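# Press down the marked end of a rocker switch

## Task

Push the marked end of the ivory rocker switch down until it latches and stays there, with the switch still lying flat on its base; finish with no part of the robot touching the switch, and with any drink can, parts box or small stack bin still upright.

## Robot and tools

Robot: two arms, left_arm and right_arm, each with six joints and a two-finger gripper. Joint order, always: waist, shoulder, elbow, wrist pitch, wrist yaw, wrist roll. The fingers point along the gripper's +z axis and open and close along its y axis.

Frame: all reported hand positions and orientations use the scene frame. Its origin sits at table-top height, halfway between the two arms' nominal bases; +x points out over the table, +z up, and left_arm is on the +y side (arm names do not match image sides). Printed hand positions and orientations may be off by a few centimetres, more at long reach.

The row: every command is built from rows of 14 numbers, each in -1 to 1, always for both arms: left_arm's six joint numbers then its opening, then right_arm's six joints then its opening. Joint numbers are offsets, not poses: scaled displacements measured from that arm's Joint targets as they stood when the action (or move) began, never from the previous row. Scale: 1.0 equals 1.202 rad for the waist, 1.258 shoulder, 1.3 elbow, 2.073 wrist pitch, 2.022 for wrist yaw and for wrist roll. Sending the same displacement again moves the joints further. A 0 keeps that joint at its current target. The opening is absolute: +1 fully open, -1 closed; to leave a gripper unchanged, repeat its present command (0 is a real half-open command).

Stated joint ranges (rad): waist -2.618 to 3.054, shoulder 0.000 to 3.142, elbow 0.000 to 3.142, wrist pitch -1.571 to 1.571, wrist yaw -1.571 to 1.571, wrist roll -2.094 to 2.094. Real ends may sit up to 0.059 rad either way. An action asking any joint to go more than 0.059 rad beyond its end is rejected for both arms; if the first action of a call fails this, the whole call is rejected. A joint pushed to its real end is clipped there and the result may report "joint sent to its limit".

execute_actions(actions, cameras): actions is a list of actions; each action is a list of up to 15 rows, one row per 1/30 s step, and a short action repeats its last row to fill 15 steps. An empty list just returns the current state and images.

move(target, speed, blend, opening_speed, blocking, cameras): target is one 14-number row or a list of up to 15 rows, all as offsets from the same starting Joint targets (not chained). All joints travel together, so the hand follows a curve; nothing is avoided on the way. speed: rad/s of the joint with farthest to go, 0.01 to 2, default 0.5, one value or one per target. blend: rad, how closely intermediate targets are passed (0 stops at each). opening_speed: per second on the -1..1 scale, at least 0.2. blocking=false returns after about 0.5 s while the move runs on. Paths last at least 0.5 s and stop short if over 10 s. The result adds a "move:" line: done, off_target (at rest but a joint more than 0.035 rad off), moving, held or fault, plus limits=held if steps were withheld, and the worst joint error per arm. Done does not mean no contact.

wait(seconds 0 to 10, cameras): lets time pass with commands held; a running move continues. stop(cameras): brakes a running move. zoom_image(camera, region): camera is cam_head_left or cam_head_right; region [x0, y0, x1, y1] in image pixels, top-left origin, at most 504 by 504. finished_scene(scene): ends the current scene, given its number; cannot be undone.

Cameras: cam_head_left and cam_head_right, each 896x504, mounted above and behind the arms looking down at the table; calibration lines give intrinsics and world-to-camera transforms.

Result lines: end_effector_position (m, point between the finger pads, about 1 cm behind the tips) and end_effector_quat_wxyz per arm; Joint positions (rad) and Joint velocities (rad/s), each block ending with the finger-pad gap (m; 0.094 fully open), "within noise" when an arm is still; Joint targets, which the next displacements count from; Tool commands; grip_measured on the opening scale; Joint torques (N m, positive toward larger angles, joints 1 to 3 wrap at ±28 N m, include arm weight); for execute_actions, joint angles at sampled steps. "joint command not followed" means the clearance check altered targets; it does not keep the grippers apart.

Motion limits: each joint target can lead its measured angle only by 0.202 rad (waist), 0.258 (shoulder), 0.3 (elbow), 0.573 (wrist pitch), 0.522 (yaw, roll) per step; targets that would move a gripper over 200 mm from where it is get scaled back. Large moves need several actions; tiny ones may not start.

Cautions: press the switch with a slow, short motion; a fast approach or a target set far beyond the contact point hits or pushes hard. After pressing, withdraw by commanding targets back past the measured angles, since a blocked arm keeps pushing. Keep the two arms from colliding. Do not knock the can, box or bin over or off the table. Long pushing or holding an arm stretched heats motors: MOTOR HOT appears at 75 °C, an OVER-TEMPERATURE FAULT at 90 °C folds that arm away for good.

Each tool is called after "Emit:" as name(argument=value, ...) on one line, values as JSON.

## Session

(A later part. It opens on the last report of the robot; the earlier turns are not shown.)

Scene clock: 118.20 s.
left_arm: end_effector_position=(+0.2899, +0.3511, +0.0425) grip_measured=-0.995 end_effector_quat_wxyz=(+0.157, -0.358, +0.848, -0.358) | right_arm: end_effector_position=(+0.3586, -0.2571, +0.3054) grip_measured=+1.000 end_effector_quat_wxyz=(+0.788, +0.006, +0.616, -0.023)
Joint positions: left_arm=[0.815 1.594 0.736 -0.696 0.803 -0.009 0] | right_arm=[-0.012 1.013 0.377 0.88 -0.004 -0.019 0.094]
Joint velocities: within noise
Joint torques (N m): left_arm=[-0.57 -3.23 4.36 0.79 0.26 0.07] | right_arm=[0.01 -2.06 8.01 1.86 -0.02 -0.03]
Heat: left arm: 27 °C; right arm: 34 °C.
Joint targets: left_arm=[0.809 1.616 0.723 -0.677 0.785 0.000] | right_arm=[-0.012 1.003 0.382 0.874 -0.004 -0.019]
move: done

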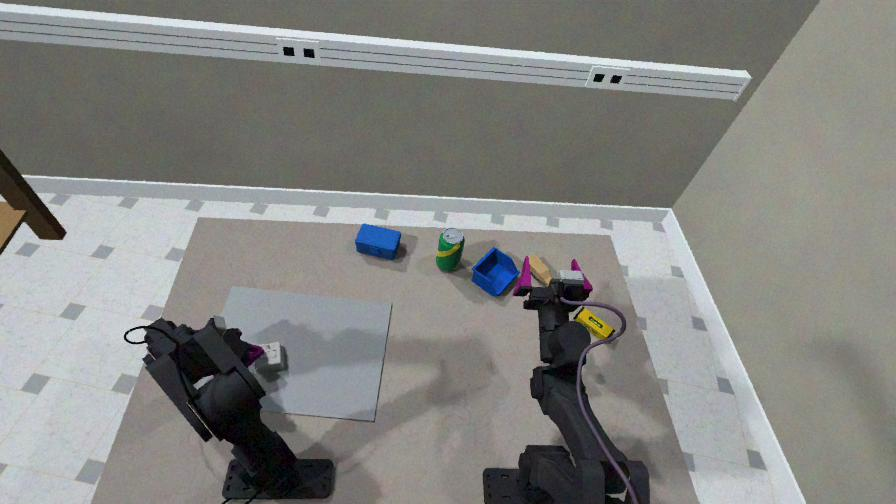

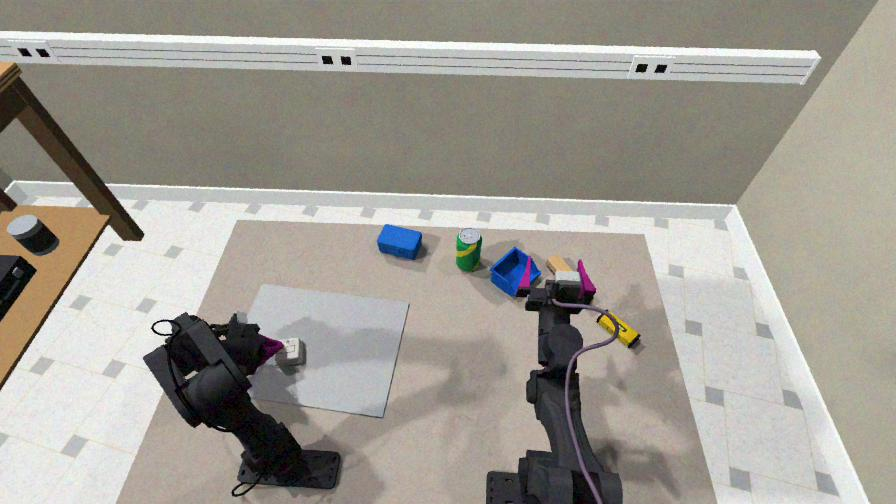

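Emit:
move(target=[0, -0.0795, 0.0747, -0.0951, 0, 0, -1, 0, 0, 0, 0, 0, 0, 1], speed=0.3)

Emit:
zoom_image(camera="cam_head_right", region=[240, 310, 320, 390])

Emit:
zoom_image(camera="cam_head_left", region=[220, 310, 300, 390])

Scene clock: 123.07 s.
left_arm: end_effector_position=(+0.2816, +0.3465, +0.0640) grip_measured=-0.995 end_effector_quat_wxyz=(+0.130, -0.370, +0.847, -0.358) | right_arm: end_effector_position=(+0.3586, -0.2571, +0.3054) grip_measured=+1.000 end_effector_quat_wxyz=(+0.788, +0.006, +0.616, -0.023)
Joint positions: left_arm=[0.815 1.544 0.799 -0.865 0.781 -0.009 0] | right_arm=[-0.012 1.013 0.377 0.88 -0.004 -0.019 0.094]
Joint velocities: within noise
Joint torques (N m): left_arm=[-0.65 -7.06 8.13 0.35 0.53 0.08] | right_arm=[0.01 -2.07 8.02 1.87 -0.01 -0.03]
Heat: left arm: 27 °C; right arm: 34 °C.
Joint targets: left_arm=[0.809 1.517 0.820 -0.874 0.785 0.000] | right_arm=[-0.012 1.003 0.382 0.874 -0.004 -0.019]
move: done

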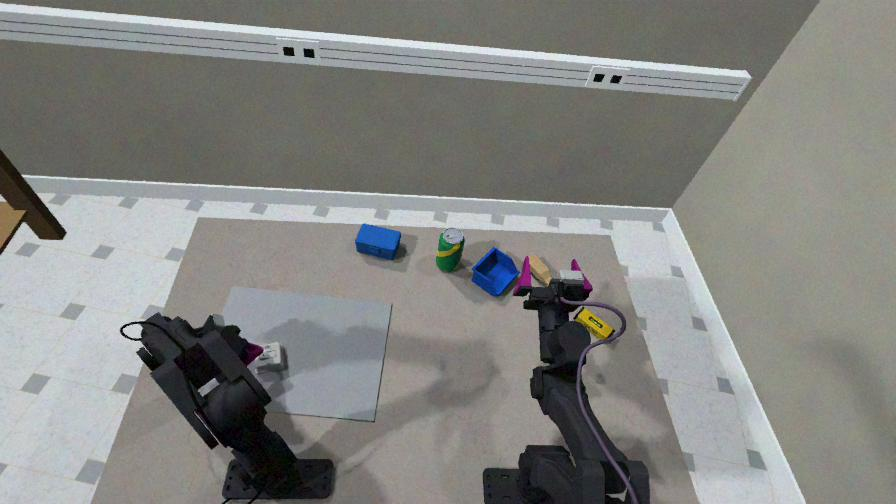

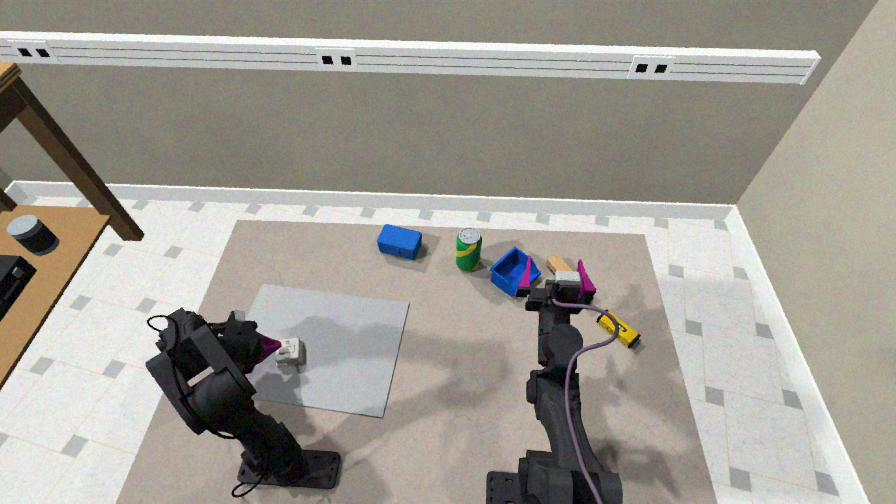

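Scaled by 6.300 from the camera's 896x504 image, which has a finer 1280x720 frame.

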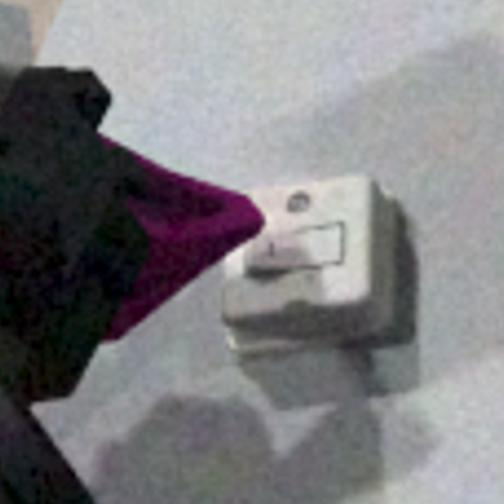

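Scaled by 6.300 from the camera's 896x504 image, which has a finer 1280x720 frame.

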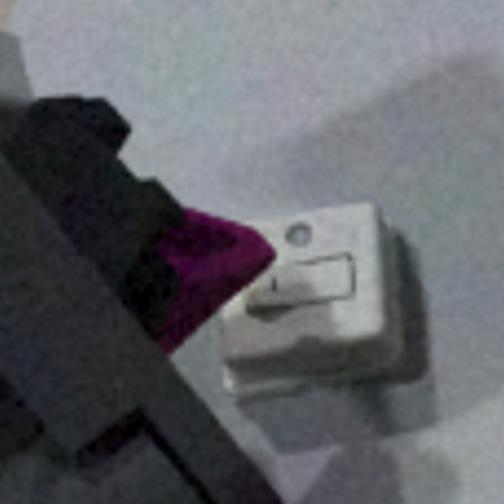

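Emit:
move(target=[[0.0324, -0.0660, 0.1069, -0.1071, 0, 0, -1, 0, 0, 0, 0, 0, 0, 1], [-0.4142, 0.1729, 0.4801, -0.2825, -0.3882, 0, -1, 0, 0, 0, 0, 0, 0, 1], [-0.4142, 0.1885, 0.3745, -0.2069, -0.3882, 0, -1, 0, 0, 0, 0, 0, 0, 1]], speed=0.5)

Emit:
zoom_image(camera="cam_head_right", region=[200, 250, 320, 390])

Emit:
zoom_image(camera="cam_head_left", region=[180, 250, 300, 390])

Scene clock: 132.73 s.
left_arm: end_effector_position=(+0.2914, +0.3492, +0.0860) grip_measured=-0.995 end_effector_quat_wxyz=(-0.088, -0.152, +0.984, -0.018) | right_arm: end_effector_position=(+0.3586, -0.2571, +0.3054) grip_measured=+1.000 end_effector_quat_wxyz=(+0.788, +0.006, +0.616, -0.023)
Joint positions: left_arm=[0.314 1.742 1.309 -1.317 0.01 -0.009 0] | right_arm=[-0.012 1.013 0.377 0.88 -0.004 -0.019 0.094]
Joint velocities: within noise
Joint torques (N m): left_arm=[-0.21 -5.9 6.15 0.32 -0.11 0.09] | right_arm=[0.01 -2.06 8.01 1.86 -0.01 -0.03]
Heat: left arm: 27 °C; right arm: 34 °C.
Joint targets: left_arm=[0.311 1.754 1.306 -1.303 0.000 0.000] | right_arm=[-0.012 1.003 0.382 0.874 -0.004 -0.019]
move: done

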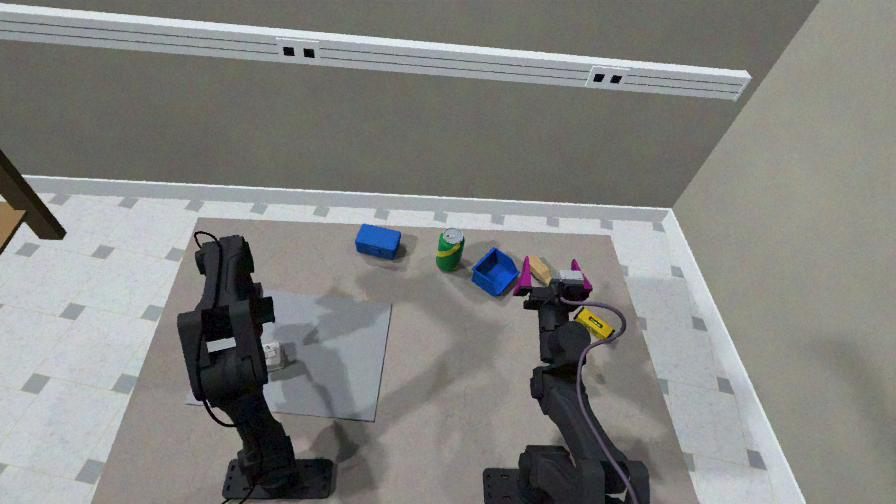

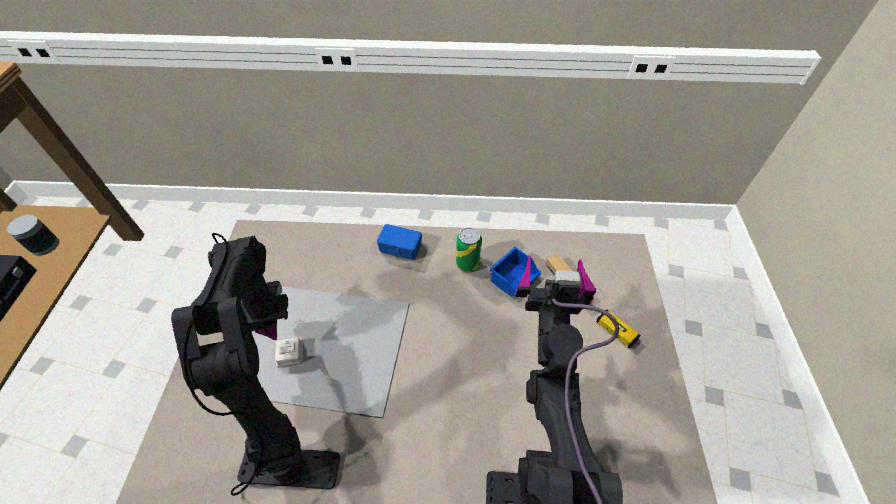

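Scaled by 3.600 from the camera's 896x504 image, which has a finer 1280x720 frame.

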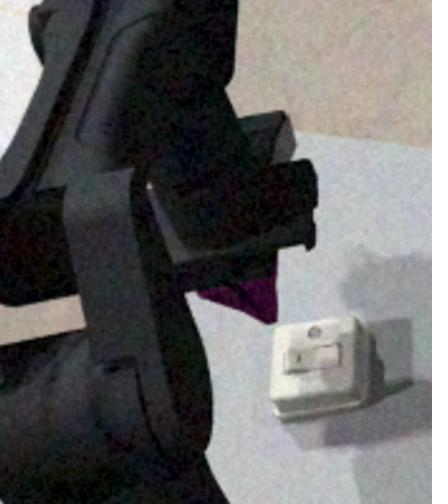

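Scaled by 3.600 from the camera's 896x504 image, which has a finer 1280x720 frame.

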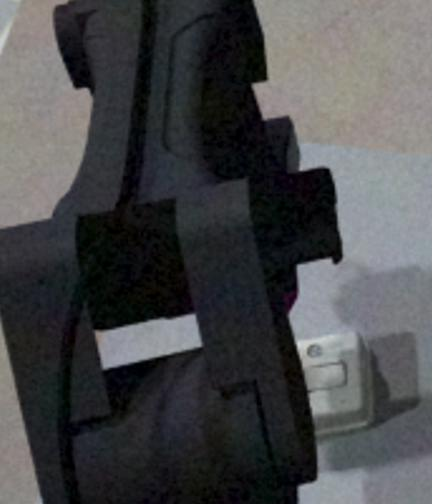

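Emit:
move(target=[0, 0.0283, -0.0808, 0.0679, 0, 0, -1, 0, 0, 0, 0, 0, 0, 1], speed=0.15)

Emit:
zoom_image(camera="cam_head_right", region=[240, 310, 320, 390])

Scene clock: 139.33 s.
left_arm: end_effector_position=(+0.2929, +0.3498, +0.0523) grip_measured=-0.995 end_effector_quat_wxyz=(-0.083, -0.152, +0.985, -0.017) | right_arm: end_effector_position=(+0.3586, -0.2571, +0.3054) grip_measured=+1.000 end_effector_quat_wxyz=(+0.788, +0.006, +0.616, -0.023)
Joint positions: left_arm=[0.314 1.771 1.208 -1.176 0.01 -0.009 0] | right_arm=[-0.012 1.013 0.377 0.88 -0.004 -0.019 0.094]
Joint velocities: within noise
Joint torques (N m): left_arm=[-0.14 -5.53 5.63 0.36 -0.1 0.04] | right_arm=[0.01 -2.06 8.01 1.86 -0.01 -0.03]
Heat: left arm: 27 °C; right arm: 34 °C.
Joint targets: left_arm=[0.311 1.789 1.202 -1.162 0.000 0.000] | right_arm=[-0.012 1.003 0.382 0.874 -0.004 -0.019]
move: done

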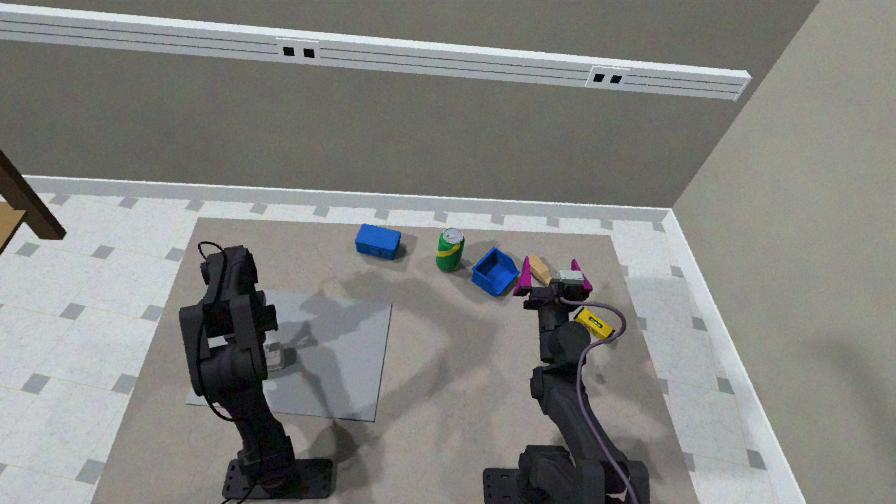

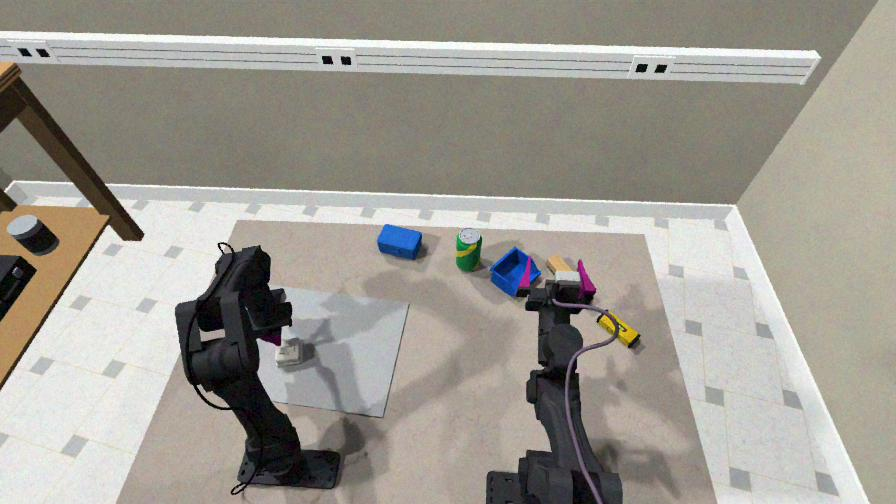

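Scaled by 6.300 from the camera's 896x504 image, which has a finer 1280x720 frame.

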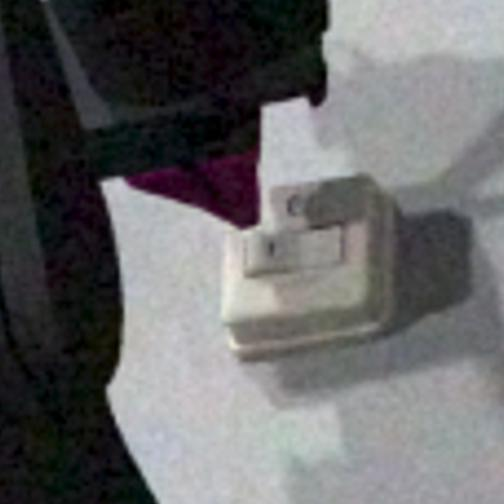

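Emit:
move(target=[0, 0.0058, -0.0125, 0.0113, 0, 0, -1, 0, 0, 0, 0, 0, 0, 1], speed=0.05, cameras=["cam_head_right"])

Emit:
zoom_image(camera="cam_head_right", region=[240, 310, 320, 390])

Scene clock: 178.33 s.
left_arm: end_effector_position=(+0.2931, +0.3498, +0.0466) grip_measured=-0.995 end_effector_quat_wxyz=(-0.082, -0.152, +0.985, -0.017) | right_arm: end_effector_position=(+0.3586, -0.2571, +0.3054) grip_measured=+1.000 end_effector_quat_wxyz=(+0.788, +0.006, +0.616, -0.023)
Joint positions: left_arm=[0.314 1.778 1.192 -1.153 0.01 -0.009 0] | right_arm=[-0.012 1.013 0.377 0.88 -0.004 -0.019 0.094]
Joint velocities: within noise
Joint torques (N m): left_arm=[-0.32 -5.5 5.55 0.35 -0.1 0.04] | right_arm=[-0.01 -2.06 8.02 1.87 -0.01 -0.02]
Heat: left arm: 27 °C; right arm: 35 °C.
Joint targets: left_arm=[0.311 1.797 1.185 -1.139 0.000 0.000] | right_arm=[-0.012 1.003 0.382 0.874 -0.004 -0.019]
move: done
Images, in order (width x height): cam_head_right 896x504.

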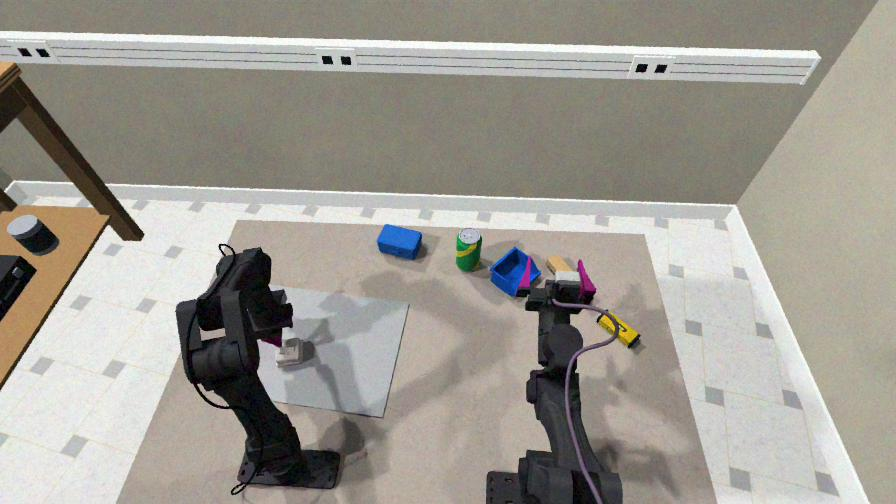

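Scaled by 6.300 from the camera's 896x504 image, which has a finer 1280x720 frame.

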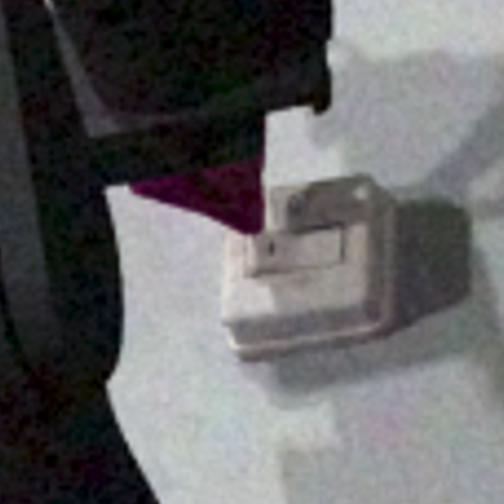

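Emit:
move(target=[[0, -0.0715, 0.0385, -0.0579, 0, 0, -1, 0, 0, 0, 0, 0, 0, 1], [0, -0.0259, 0.0080, -0.0207, 0, 0, -1, 0, 0, 0, 0, 0, 0, 1]], speed=0.2, cameras=["cam_head_right"])

Emit:
zoom_image(camera="cam_head_right", region=[240, 310, 320, 390])

Scene clock: 189.53 s.
left_arm: end_effector_position=(+0.2885, +0.3484, +0.0589) grip_measured=-0.995 end_effector_quat_wxyz=(-0.082, -0.152, +0.985, -0.017) | right_arm: end_effector_position=(+0.3586, -0.2571, +0.3054) grip_measured=+1.000 end_effector_quat_wxyz=(+0.788, +0.006, +0.616, -0.023)
Joint positions: left_arm=[0.314 1.744 1.203 -1.196 0.01 -0.009 0] | right_arm=[-0.012 1.013 0.377 0.88 -0.004 -0.019 0.094]
Joint velocities: within noise
Joint torques (N m): left_arm=[-0.32 -5.12 5.56 0.34 -0.11 0.07] | right_arm=[0.01 -2.07 8.01 1.86 -0.01 -0.03]
Heat: left arm: 27 °C; right arm: 35 °C.
Joint targets: left_arm=[0.311 1.764 1.196 -1.182 0.000 0.000] | right_arm=[-0.012 1.003 0.382 0.874 -0.004 -0.019]
move: done
Images, in order (width x height): cam_head_right 896x504.

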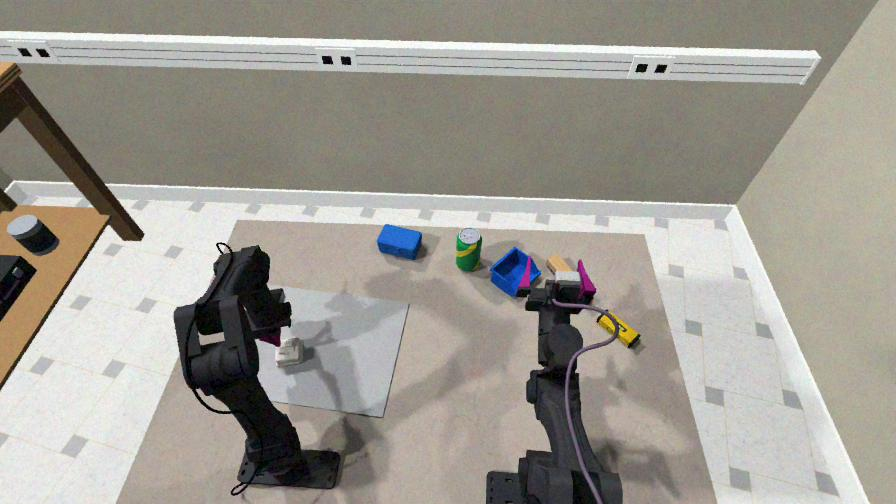

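Scaled by 6.300 from the camera's 896x504 image, which has a finer 1280x720 frame.

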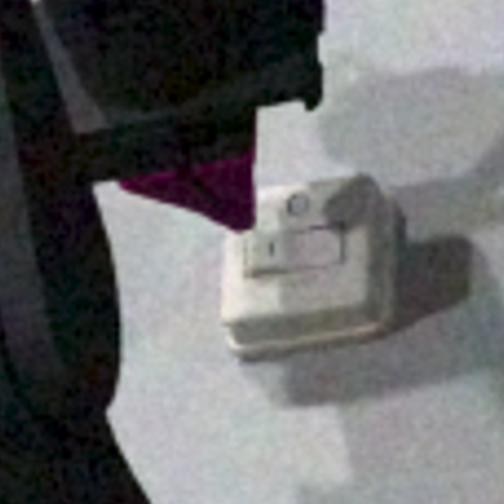

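Emit:
move(target=[0, 0.0106, -0.0229, 0.0208, 0, 0, -1, 0, 0, 0, 0, 0, 0, 1], speed=0.08, cameras=["cam_head_right"])

Emit:
zoom_image(camera="cam_head_right", region=[240, 310, 320, 390])

Scene clock: 192.83 s.
left_arm: end_effector_position=(+0.2883, +0.3484, +0.0475) grip_measured=-0.995 end_effector_quat_wxyz=(-0.082, -0.152, +0.985, -0.017) | right_arm: end_effector_position=(+0.3586, -0.2571, +0.3054) grip_measured=+1.000 end_effector_quat_wxyz=(+0.788, +0.006, +0.616, -0.023)
Joint positions: left_arm=[0.314 1.759 1.172 -1.153 0.01 -0.009 0] | right_arm=[-0.012 1.013 0.377 0.88 -0.004 -0.019 0.094]
Joint velocities: within noise
Joint torques (N m): left_arm=[-0.31 -5.33 5.56 0.32 -0.12 0.06] | right_arm=[-0.01 -2.06 8.01 1.86 -0.01 -0.03]
Heat: left arm: 27 °C; right arm: 35 °C.
Joint targets: left_arm=[0.311 1.777 1.166 -1.139 0.000 0.000] | right_arm=[-0.012 1.003 0.382 0.874 -0.004 -0.019]
move: done
Images, in order (width x height): cam_head_right 896x504.

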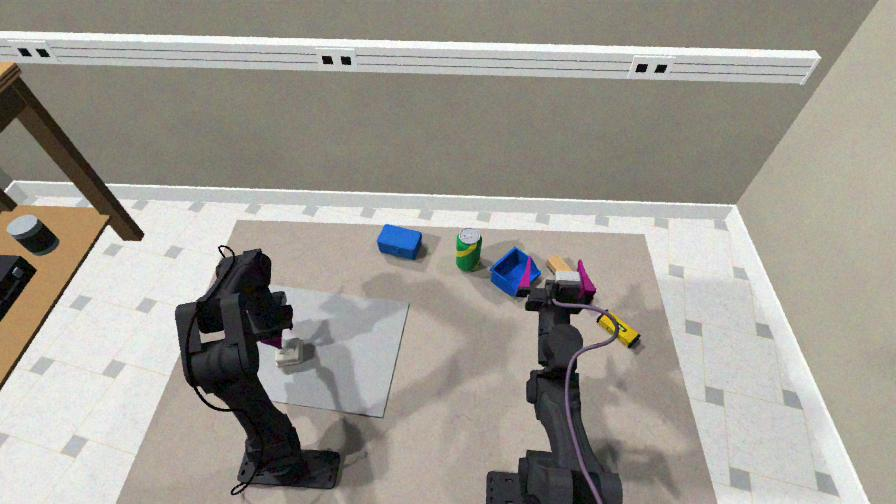

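Scaled by 6.300 from the camera's 896x504 image, which has a finer 1280x720 frame.

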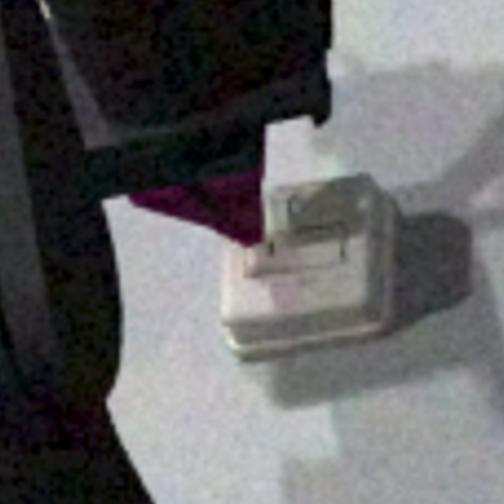

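Emit:
move(target=[0, 0.0042, -0.0092, 0.0083, 0, 0, -1, 0, 0, 0, 0, 0, 0, 1], speed=0.05, cameras=["cam_head_right"])

Emit:
zoom_image(camera="cam_head_right", region=[240, 310, 320, 390])

Scene clock: 194.97 s.
left_arm: end_effector_position=(+0.2887, +0.3485, +0.0445) grip_measured=-0.995 end_effector_quat_wxyz=(-0.080, -0.152, +0.985, -0.016) | right_arm: end_effector_position=(+0.3586, -0.2571, +0.3054) grip_measured=+1.000 end_effector_quat_wxyz=(+0.788, +0.006, +0.616, -0.023)
Joint positions: left_arm=[0.314 1.759 1.161 -1.136 0.01 -0.009 0] | right_arm=[-0.012 1.013 0.377 0.88 -0.004 -0.019 0.094]
Joint velocities: within noise
Joint torques (N m): left_arm=[-0.27 -4.86 5.53 0.34 -0.1 0.05] | right_arm=[-0.01 -2.07 8.01 1.86 -0.01 -0.02]
Heat: left arm: 27 °C; right arm: 35 °C.
Joint targets: left_arm=[0.311 1.783 1.154 -1.121 0.000 0.000] | right_arm=[-0.012 1.003 0.382 0.874 -0.004 -0.019]
move: done
Images, in order (width x height): cam_head_right 896x504.

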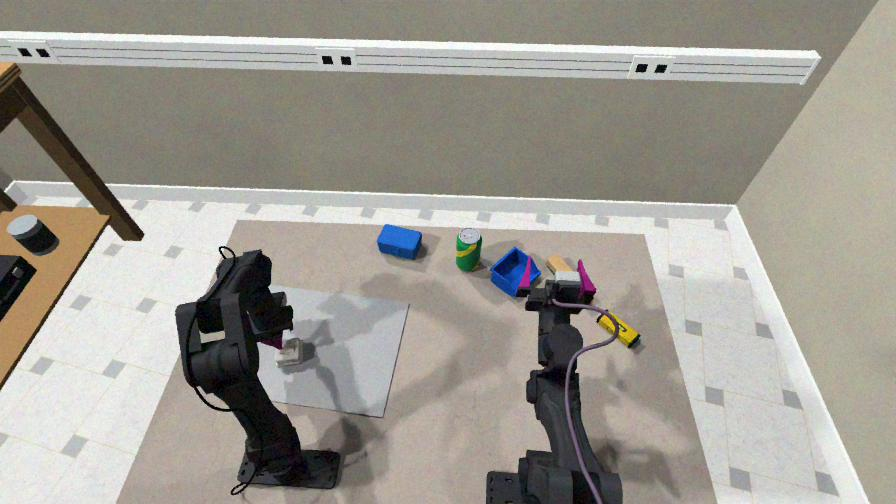

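Scaled by 6.300 from the camera's 896x504 image, which has a finer 1280x720 frame.

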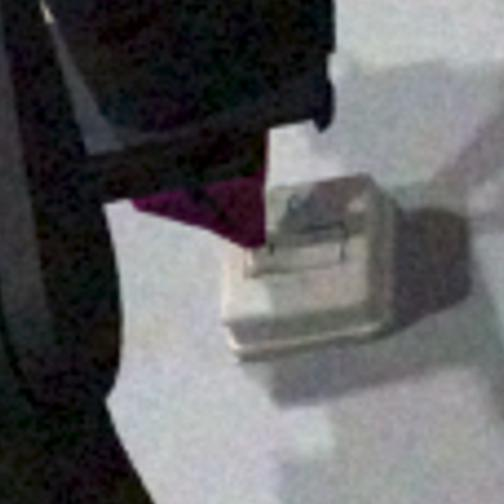

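Emit:
move(target=[0, 0.0042, -0.0092, 0.0083, 0, 0, -1, 0, 0, 0, 0, 0, 0, 1], speed=0.05, cameras=["cam_head_right"])

Emit:
zoom_image(camera="cam_head_right", region=[240, 310, 320, 390])

Scene clock: 196.90 s.
left_arm: end_effector_position=(+0.2887, +0.3486, +0.0426) grip_measured=-0.995 end_effector_quat_wxyz=(-0.081, -0.152, +0.985, -0.016) | right_arm: end_effector_position=(+0.3586, -0.2571, +0.3054) grip_measured=+1.000 end_effector_quat_wxyz=(+0.788, +0.006, +0.616, -0.023)
Joint positions: left_arm=[0.314 1.764 1.159 -1.131 0.01 -0.009 0] | right_arm=[-0.012 1.013 0.377 0.88 -0.004 -0.019 0.094]
Joint velocities: within noise
Joint torques (N m): left_arm=[-0.21 -4.88 4.6 0.47 -0.08 0.04] | right_arm=[0.01 -2.06 8.01 1.86 -0.01 -0.02]
Heat: left arm: 27 °C; right arm: 35 °C.
Joint targets: left_arm=[0.311 1.788 1.142 -1.104 0.000 0.000] | right_arm=[-0.012 1.003 0.382 0.874 -0.004 -0.019]
move: done
Images, in order (width x height): cam_head_right 896x504.

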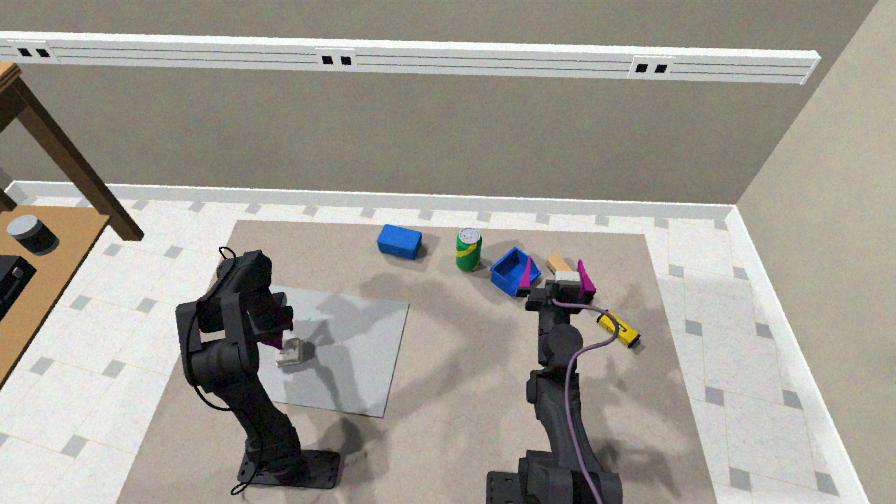

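Scaled by 6.300 from the camera's 896x504 image, which has a finer 1280x720 frame.

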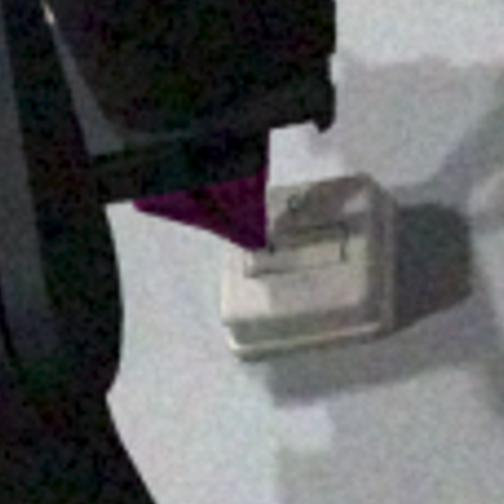

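Emit:
move(target=[0, 0.0042, -0.0092, 0.0083, 0, 0, -1, 0, 0, 0, 0, 0, 0, 1], speed=0.05, cameras=["cam_head_right"])

Emit:
zoom_image(camera="cam_head_right", region=[240, 310, 320, 390])

Scene clock: 198.43 s.
left_arm: end_effector_position=(+0.2882, +0.3495, +0.0373) grip_measured=-0.995 end_effector_quat_wxyz=(-0.081, -0.152, +0.985, -0.013) | right_arm: end_effector_position=(+0.3586, -0.2571, +0.3054) grip_measured=+1.000 end_effector_quat_wxyz=(+0.788, +0.006, +0.616, -0.023)
Joint positions: left_arm=[0.314 1.769 1.143 -1.108 0.003 -0.009 0] | right_arm=[-0.012 1.013 0.377 0.88 -0.004 -0.019 0.094]
Joint velocities: within noise
Joint torques (N m): left_arm=[-0.29 -5.04 4.9 0.43 -0.05 0.08] | right_arm=[-0.01 -2.07 8.01 1.87 -0.01 -0.03]
Heat: left arm: 27 °C; right arm: 35 °C.
Joint targets: left_arm=[0.311 1.793 1.130 -1.087 0.000 0.000] | right_arm=[-0.012 1.003 0.382 0.874 -0.004 -0.019]
move: done
Images, in order (width x height): cam_head_right 896x504.

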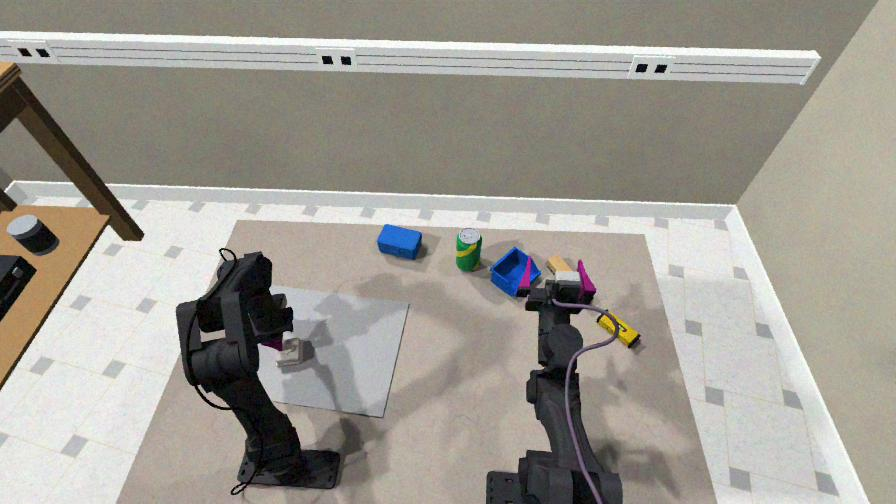

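Scaled by 6.300 from the camera's 896x504 image, which has a finer 1280x720 frame.

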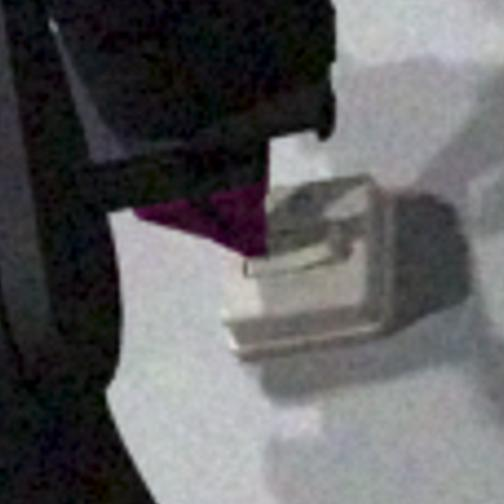

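Emit:
move(target=[0, -0.08, 0.105, -0.095, 0, 0, -1, 0, 0, 0, 0, 0, 0, 1], speed=0.3)

Emit:
zoom_image(camera="cam_head_right", region=[240, 310, 320, 390])

Emit:
zoom_image(camera="cam_head_left", region=[230, 310, 310, 390])

Scene clock: 201.53 s.
left_arm: end_effector_position=(+0.2838, +0.3482, +0.0759) grip_measured=-0.995 end_effector_quat_wxyz=(-0.089, -0.152, +0.984, -0.015) | right_arm: end_effector_position=(+0.3586, -0.2571, +0.3054) grip_measured=+1.000 end_effector_quat_wxyz=(+0.788, +0.006, +0.616, -0.023)
Joint positions: left_arm=[0.314 1.723 1.246 -1.274 0.003 -0.009 0] | right_arm=[-0.012 1.013 0.377 0.88 -0.004 -0.019 0.094]
Joint velocities: within noise
Joint torques (N m): left_arm=[-0.32 -9.26 8.36 0.06 -0.02 0.07] | right_arm=[-0.01 -2.07 8.02 1.87 -0.01 -0.02]
Heat: left arm: 27 °C; right arm: 35 °C.
Joint targets: left_arm=[0.311 1.692 1.267 -1.284 0.000 0.000] | right_arm=[-0.012 1.003 0.382 0.874 -0.004 -0.019]
move: done

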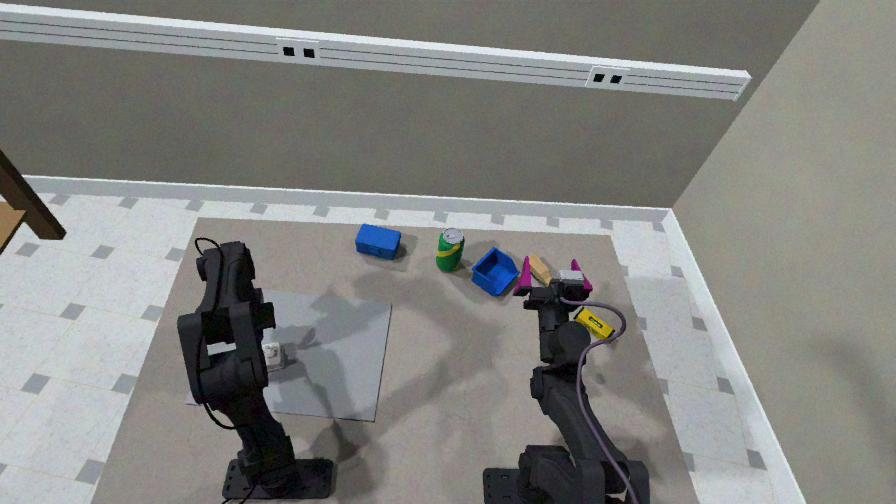

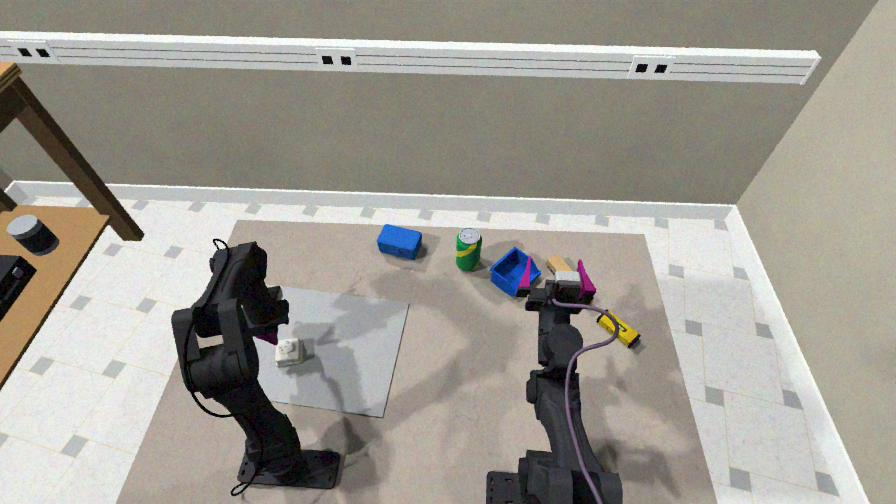

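Scaled by 6.300 from the camera's 896x504 image, which has a finer 1280x720 frame.

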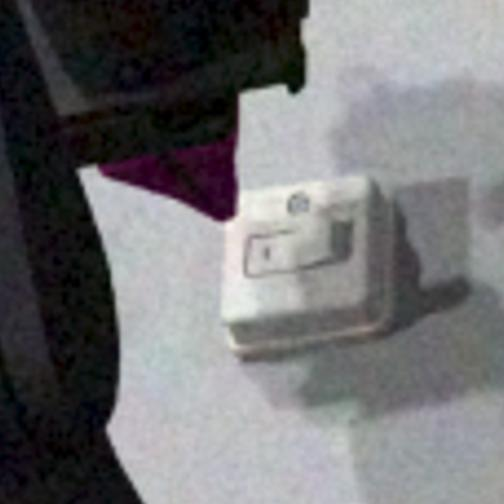

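Scaled by 6.300 from the camera's 896x504 image, which has a finer 1280x720 frame.

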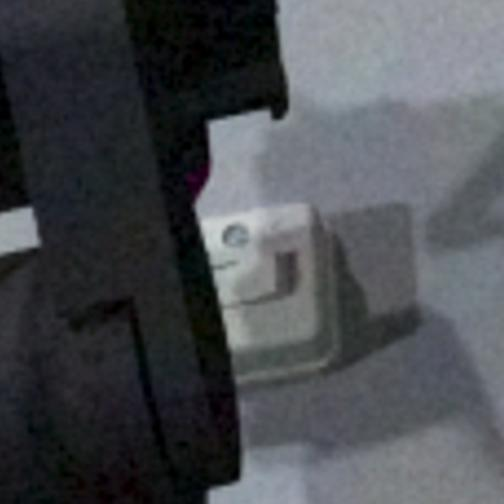

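Emit:
move(target=[[0, -0.0413, 0.0638, -0.0560, 0.1484, 0, -1, -0.1264, 0.4138, 0.4113, -0.4468, -0.1931, 0.0047, -1], [-0.0075, 0.2487, 0.0970, 0.1567, 0.3882, 0, -1, -0.2527, 0.8275, 0.8226, -0.8936, -0.3862, 0.0094, -1]], speed=0.6, opening_speed=1.0, blend=0.1)

Emit:
zoom_image(camera="cam_head_left", region=[240, 260, 360, 380])

Emit:
zoom_image(camera="cam_head_right", region=[260, 250, 380, 370])

Emit:
zoom_image(camera="cam_head_left", region=[480, 260, 600, 380])

Emit:
zoom_image(camera="cam_head_right", region=[480, 260, 600, 380])

Scene clock: 224.00 s.
left_arm: end_effector_position=(+0.4107, +0.2573, +0.0675) grip_measured=-0.995 end_effector_quat_wxyz=(+0.042, -0.143, +0.918, -0.369) | right_arm: end_effector_position=(+0.3943, -0.2515, +0.0670) grip_measured=-0.997 end_effector_quat_wxyz=(+0.062, +0.159, +0.915, +0.367)
Joint positions: left_arm=[0.309 1.985 1.366 -0.974 0.76 -0.009 0] | right_arm=[-0.313 2.021 1.416 -0.969 -0.762 0 0]
Joint velocities: within noise
Joint torques (N m): left_arm=[-0.54 -7.31 8.98 0.65 0.77 0.09] | right_arm=[-0.24 -7.13 9.26 0.21 -0.69 -0.02]
Heat: left arm: 28 °C; right arm: 36 °C.
Joint targets: left_arm=[0.302 2.005 1.393 -0.959 0.785 0.000] | right_arm=[-0.316 2.044 1.452 -0.979 -0.785 0.000]
move: off_target (right_arm); right_arm: the elbow is farthest, 0.036 rad from its target

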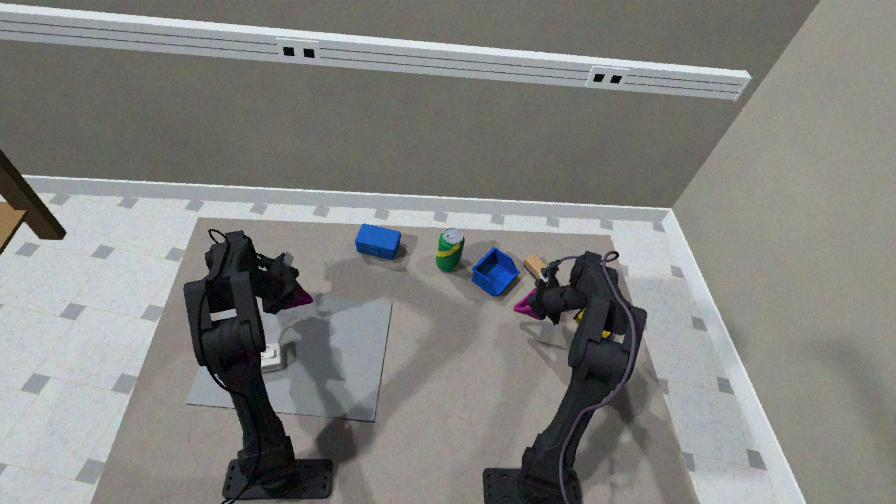

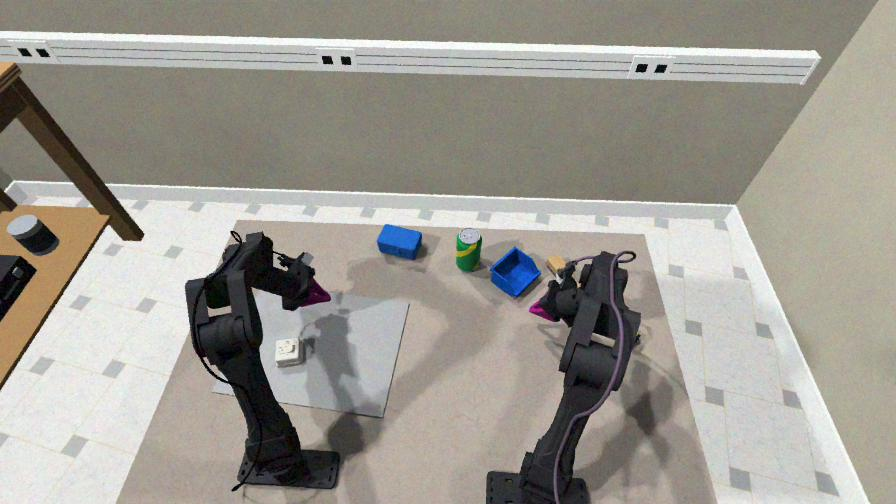

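Scaled by 4.200 from the camera's 896x504 image, which has a finer 1280x720 frame.

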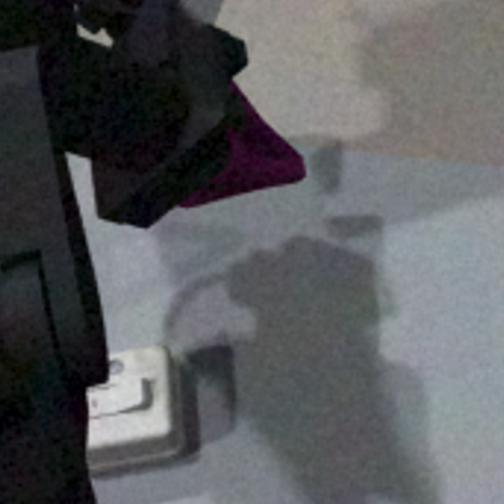

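Scaled by 4.200 from the camera's 896x504 image, which has a finer 1280x720 frame.

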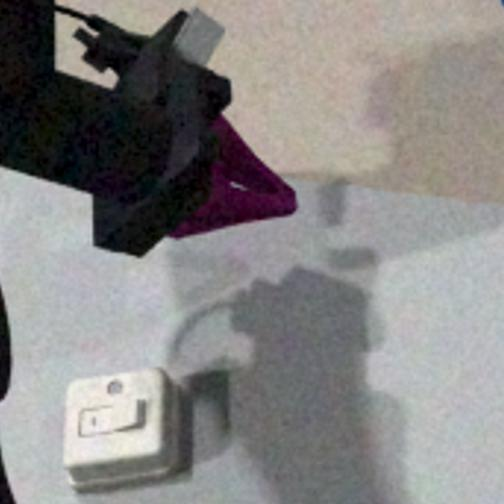

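Scaled by 4.200 from the camera's 896x504 image, which has a finer 1280x720 frame.

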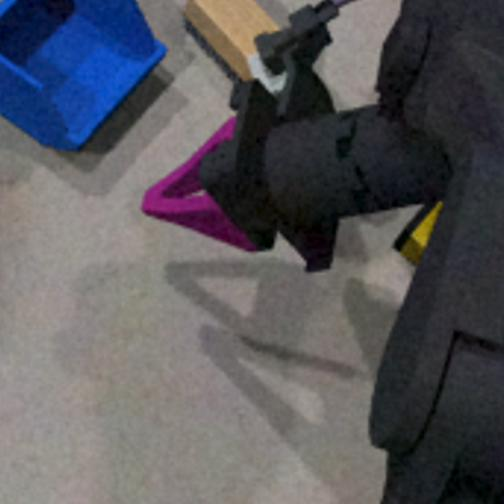

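Scaled by 4.200 from the camera's 896x504 image, which has a finer 1280x720 frame.

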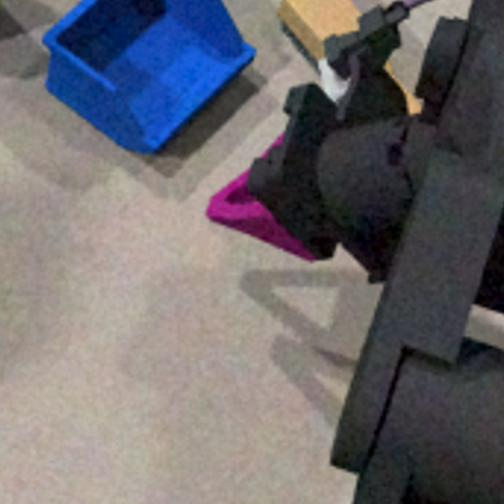

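Emit:
execute_actions(actions=[])

Scene clock: 235.50 s.
left_arm: end_effector_position=(+0.4108, +0.2573, +0.0675) grip_measured=-0.995 end_effector_quat_wxyz=(+0.042, -0.143, +0.917, -0.369) | right_arm: end_effector_position=(+0.3942, -0.2513, +0.0671) grip_measured=-0.997 end_effector_quat_wxyz=(+0.061, +0.159, +0.914, +0.367)
Joint positions: left_arm=[0.309 1.985 1.366 -0.973 0.76 -0.009 0] | right_arm=[-0.313 2.021 1.416 -0.97 -0.763 0 0]
Joint velocities: within noise
Joint torques (N m): left_arm=[-0.57 -7.45 9.01 0.66 0.79 0.05] | right_arm=[-0.23 -7.12 9.28 0.25 -0.7 -0.02]
Heat: left arm: 29 °C; right arm: 35 °C.
Joint targets: left_arm=[0.302 2.005 1.393 -0.959 0.785 0.000] | right_arm=[-0.316 2.044 1.452 -0.979 -0.785 0.000]
Tool commands: left_gripper/opening=-1.0 right_gripper/opening=-1.0

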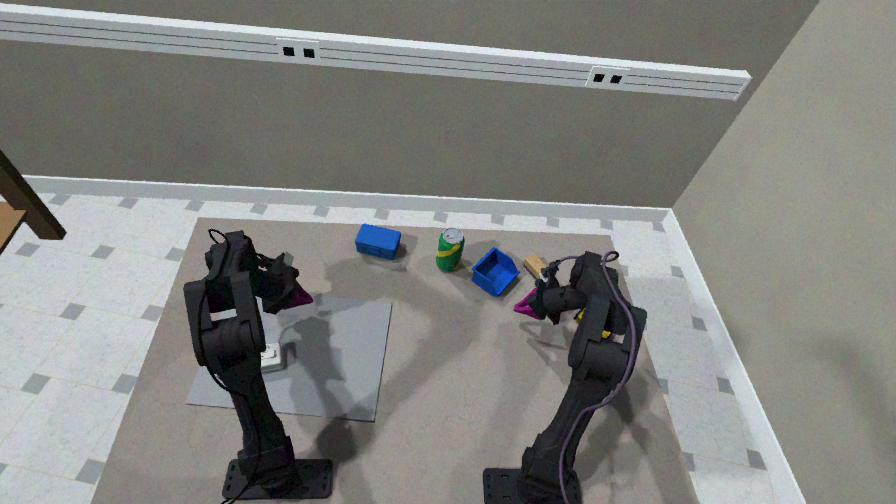

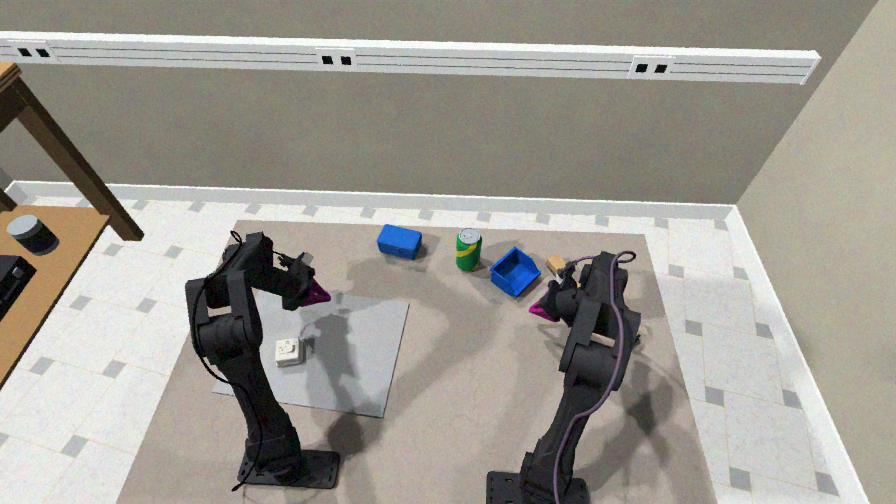

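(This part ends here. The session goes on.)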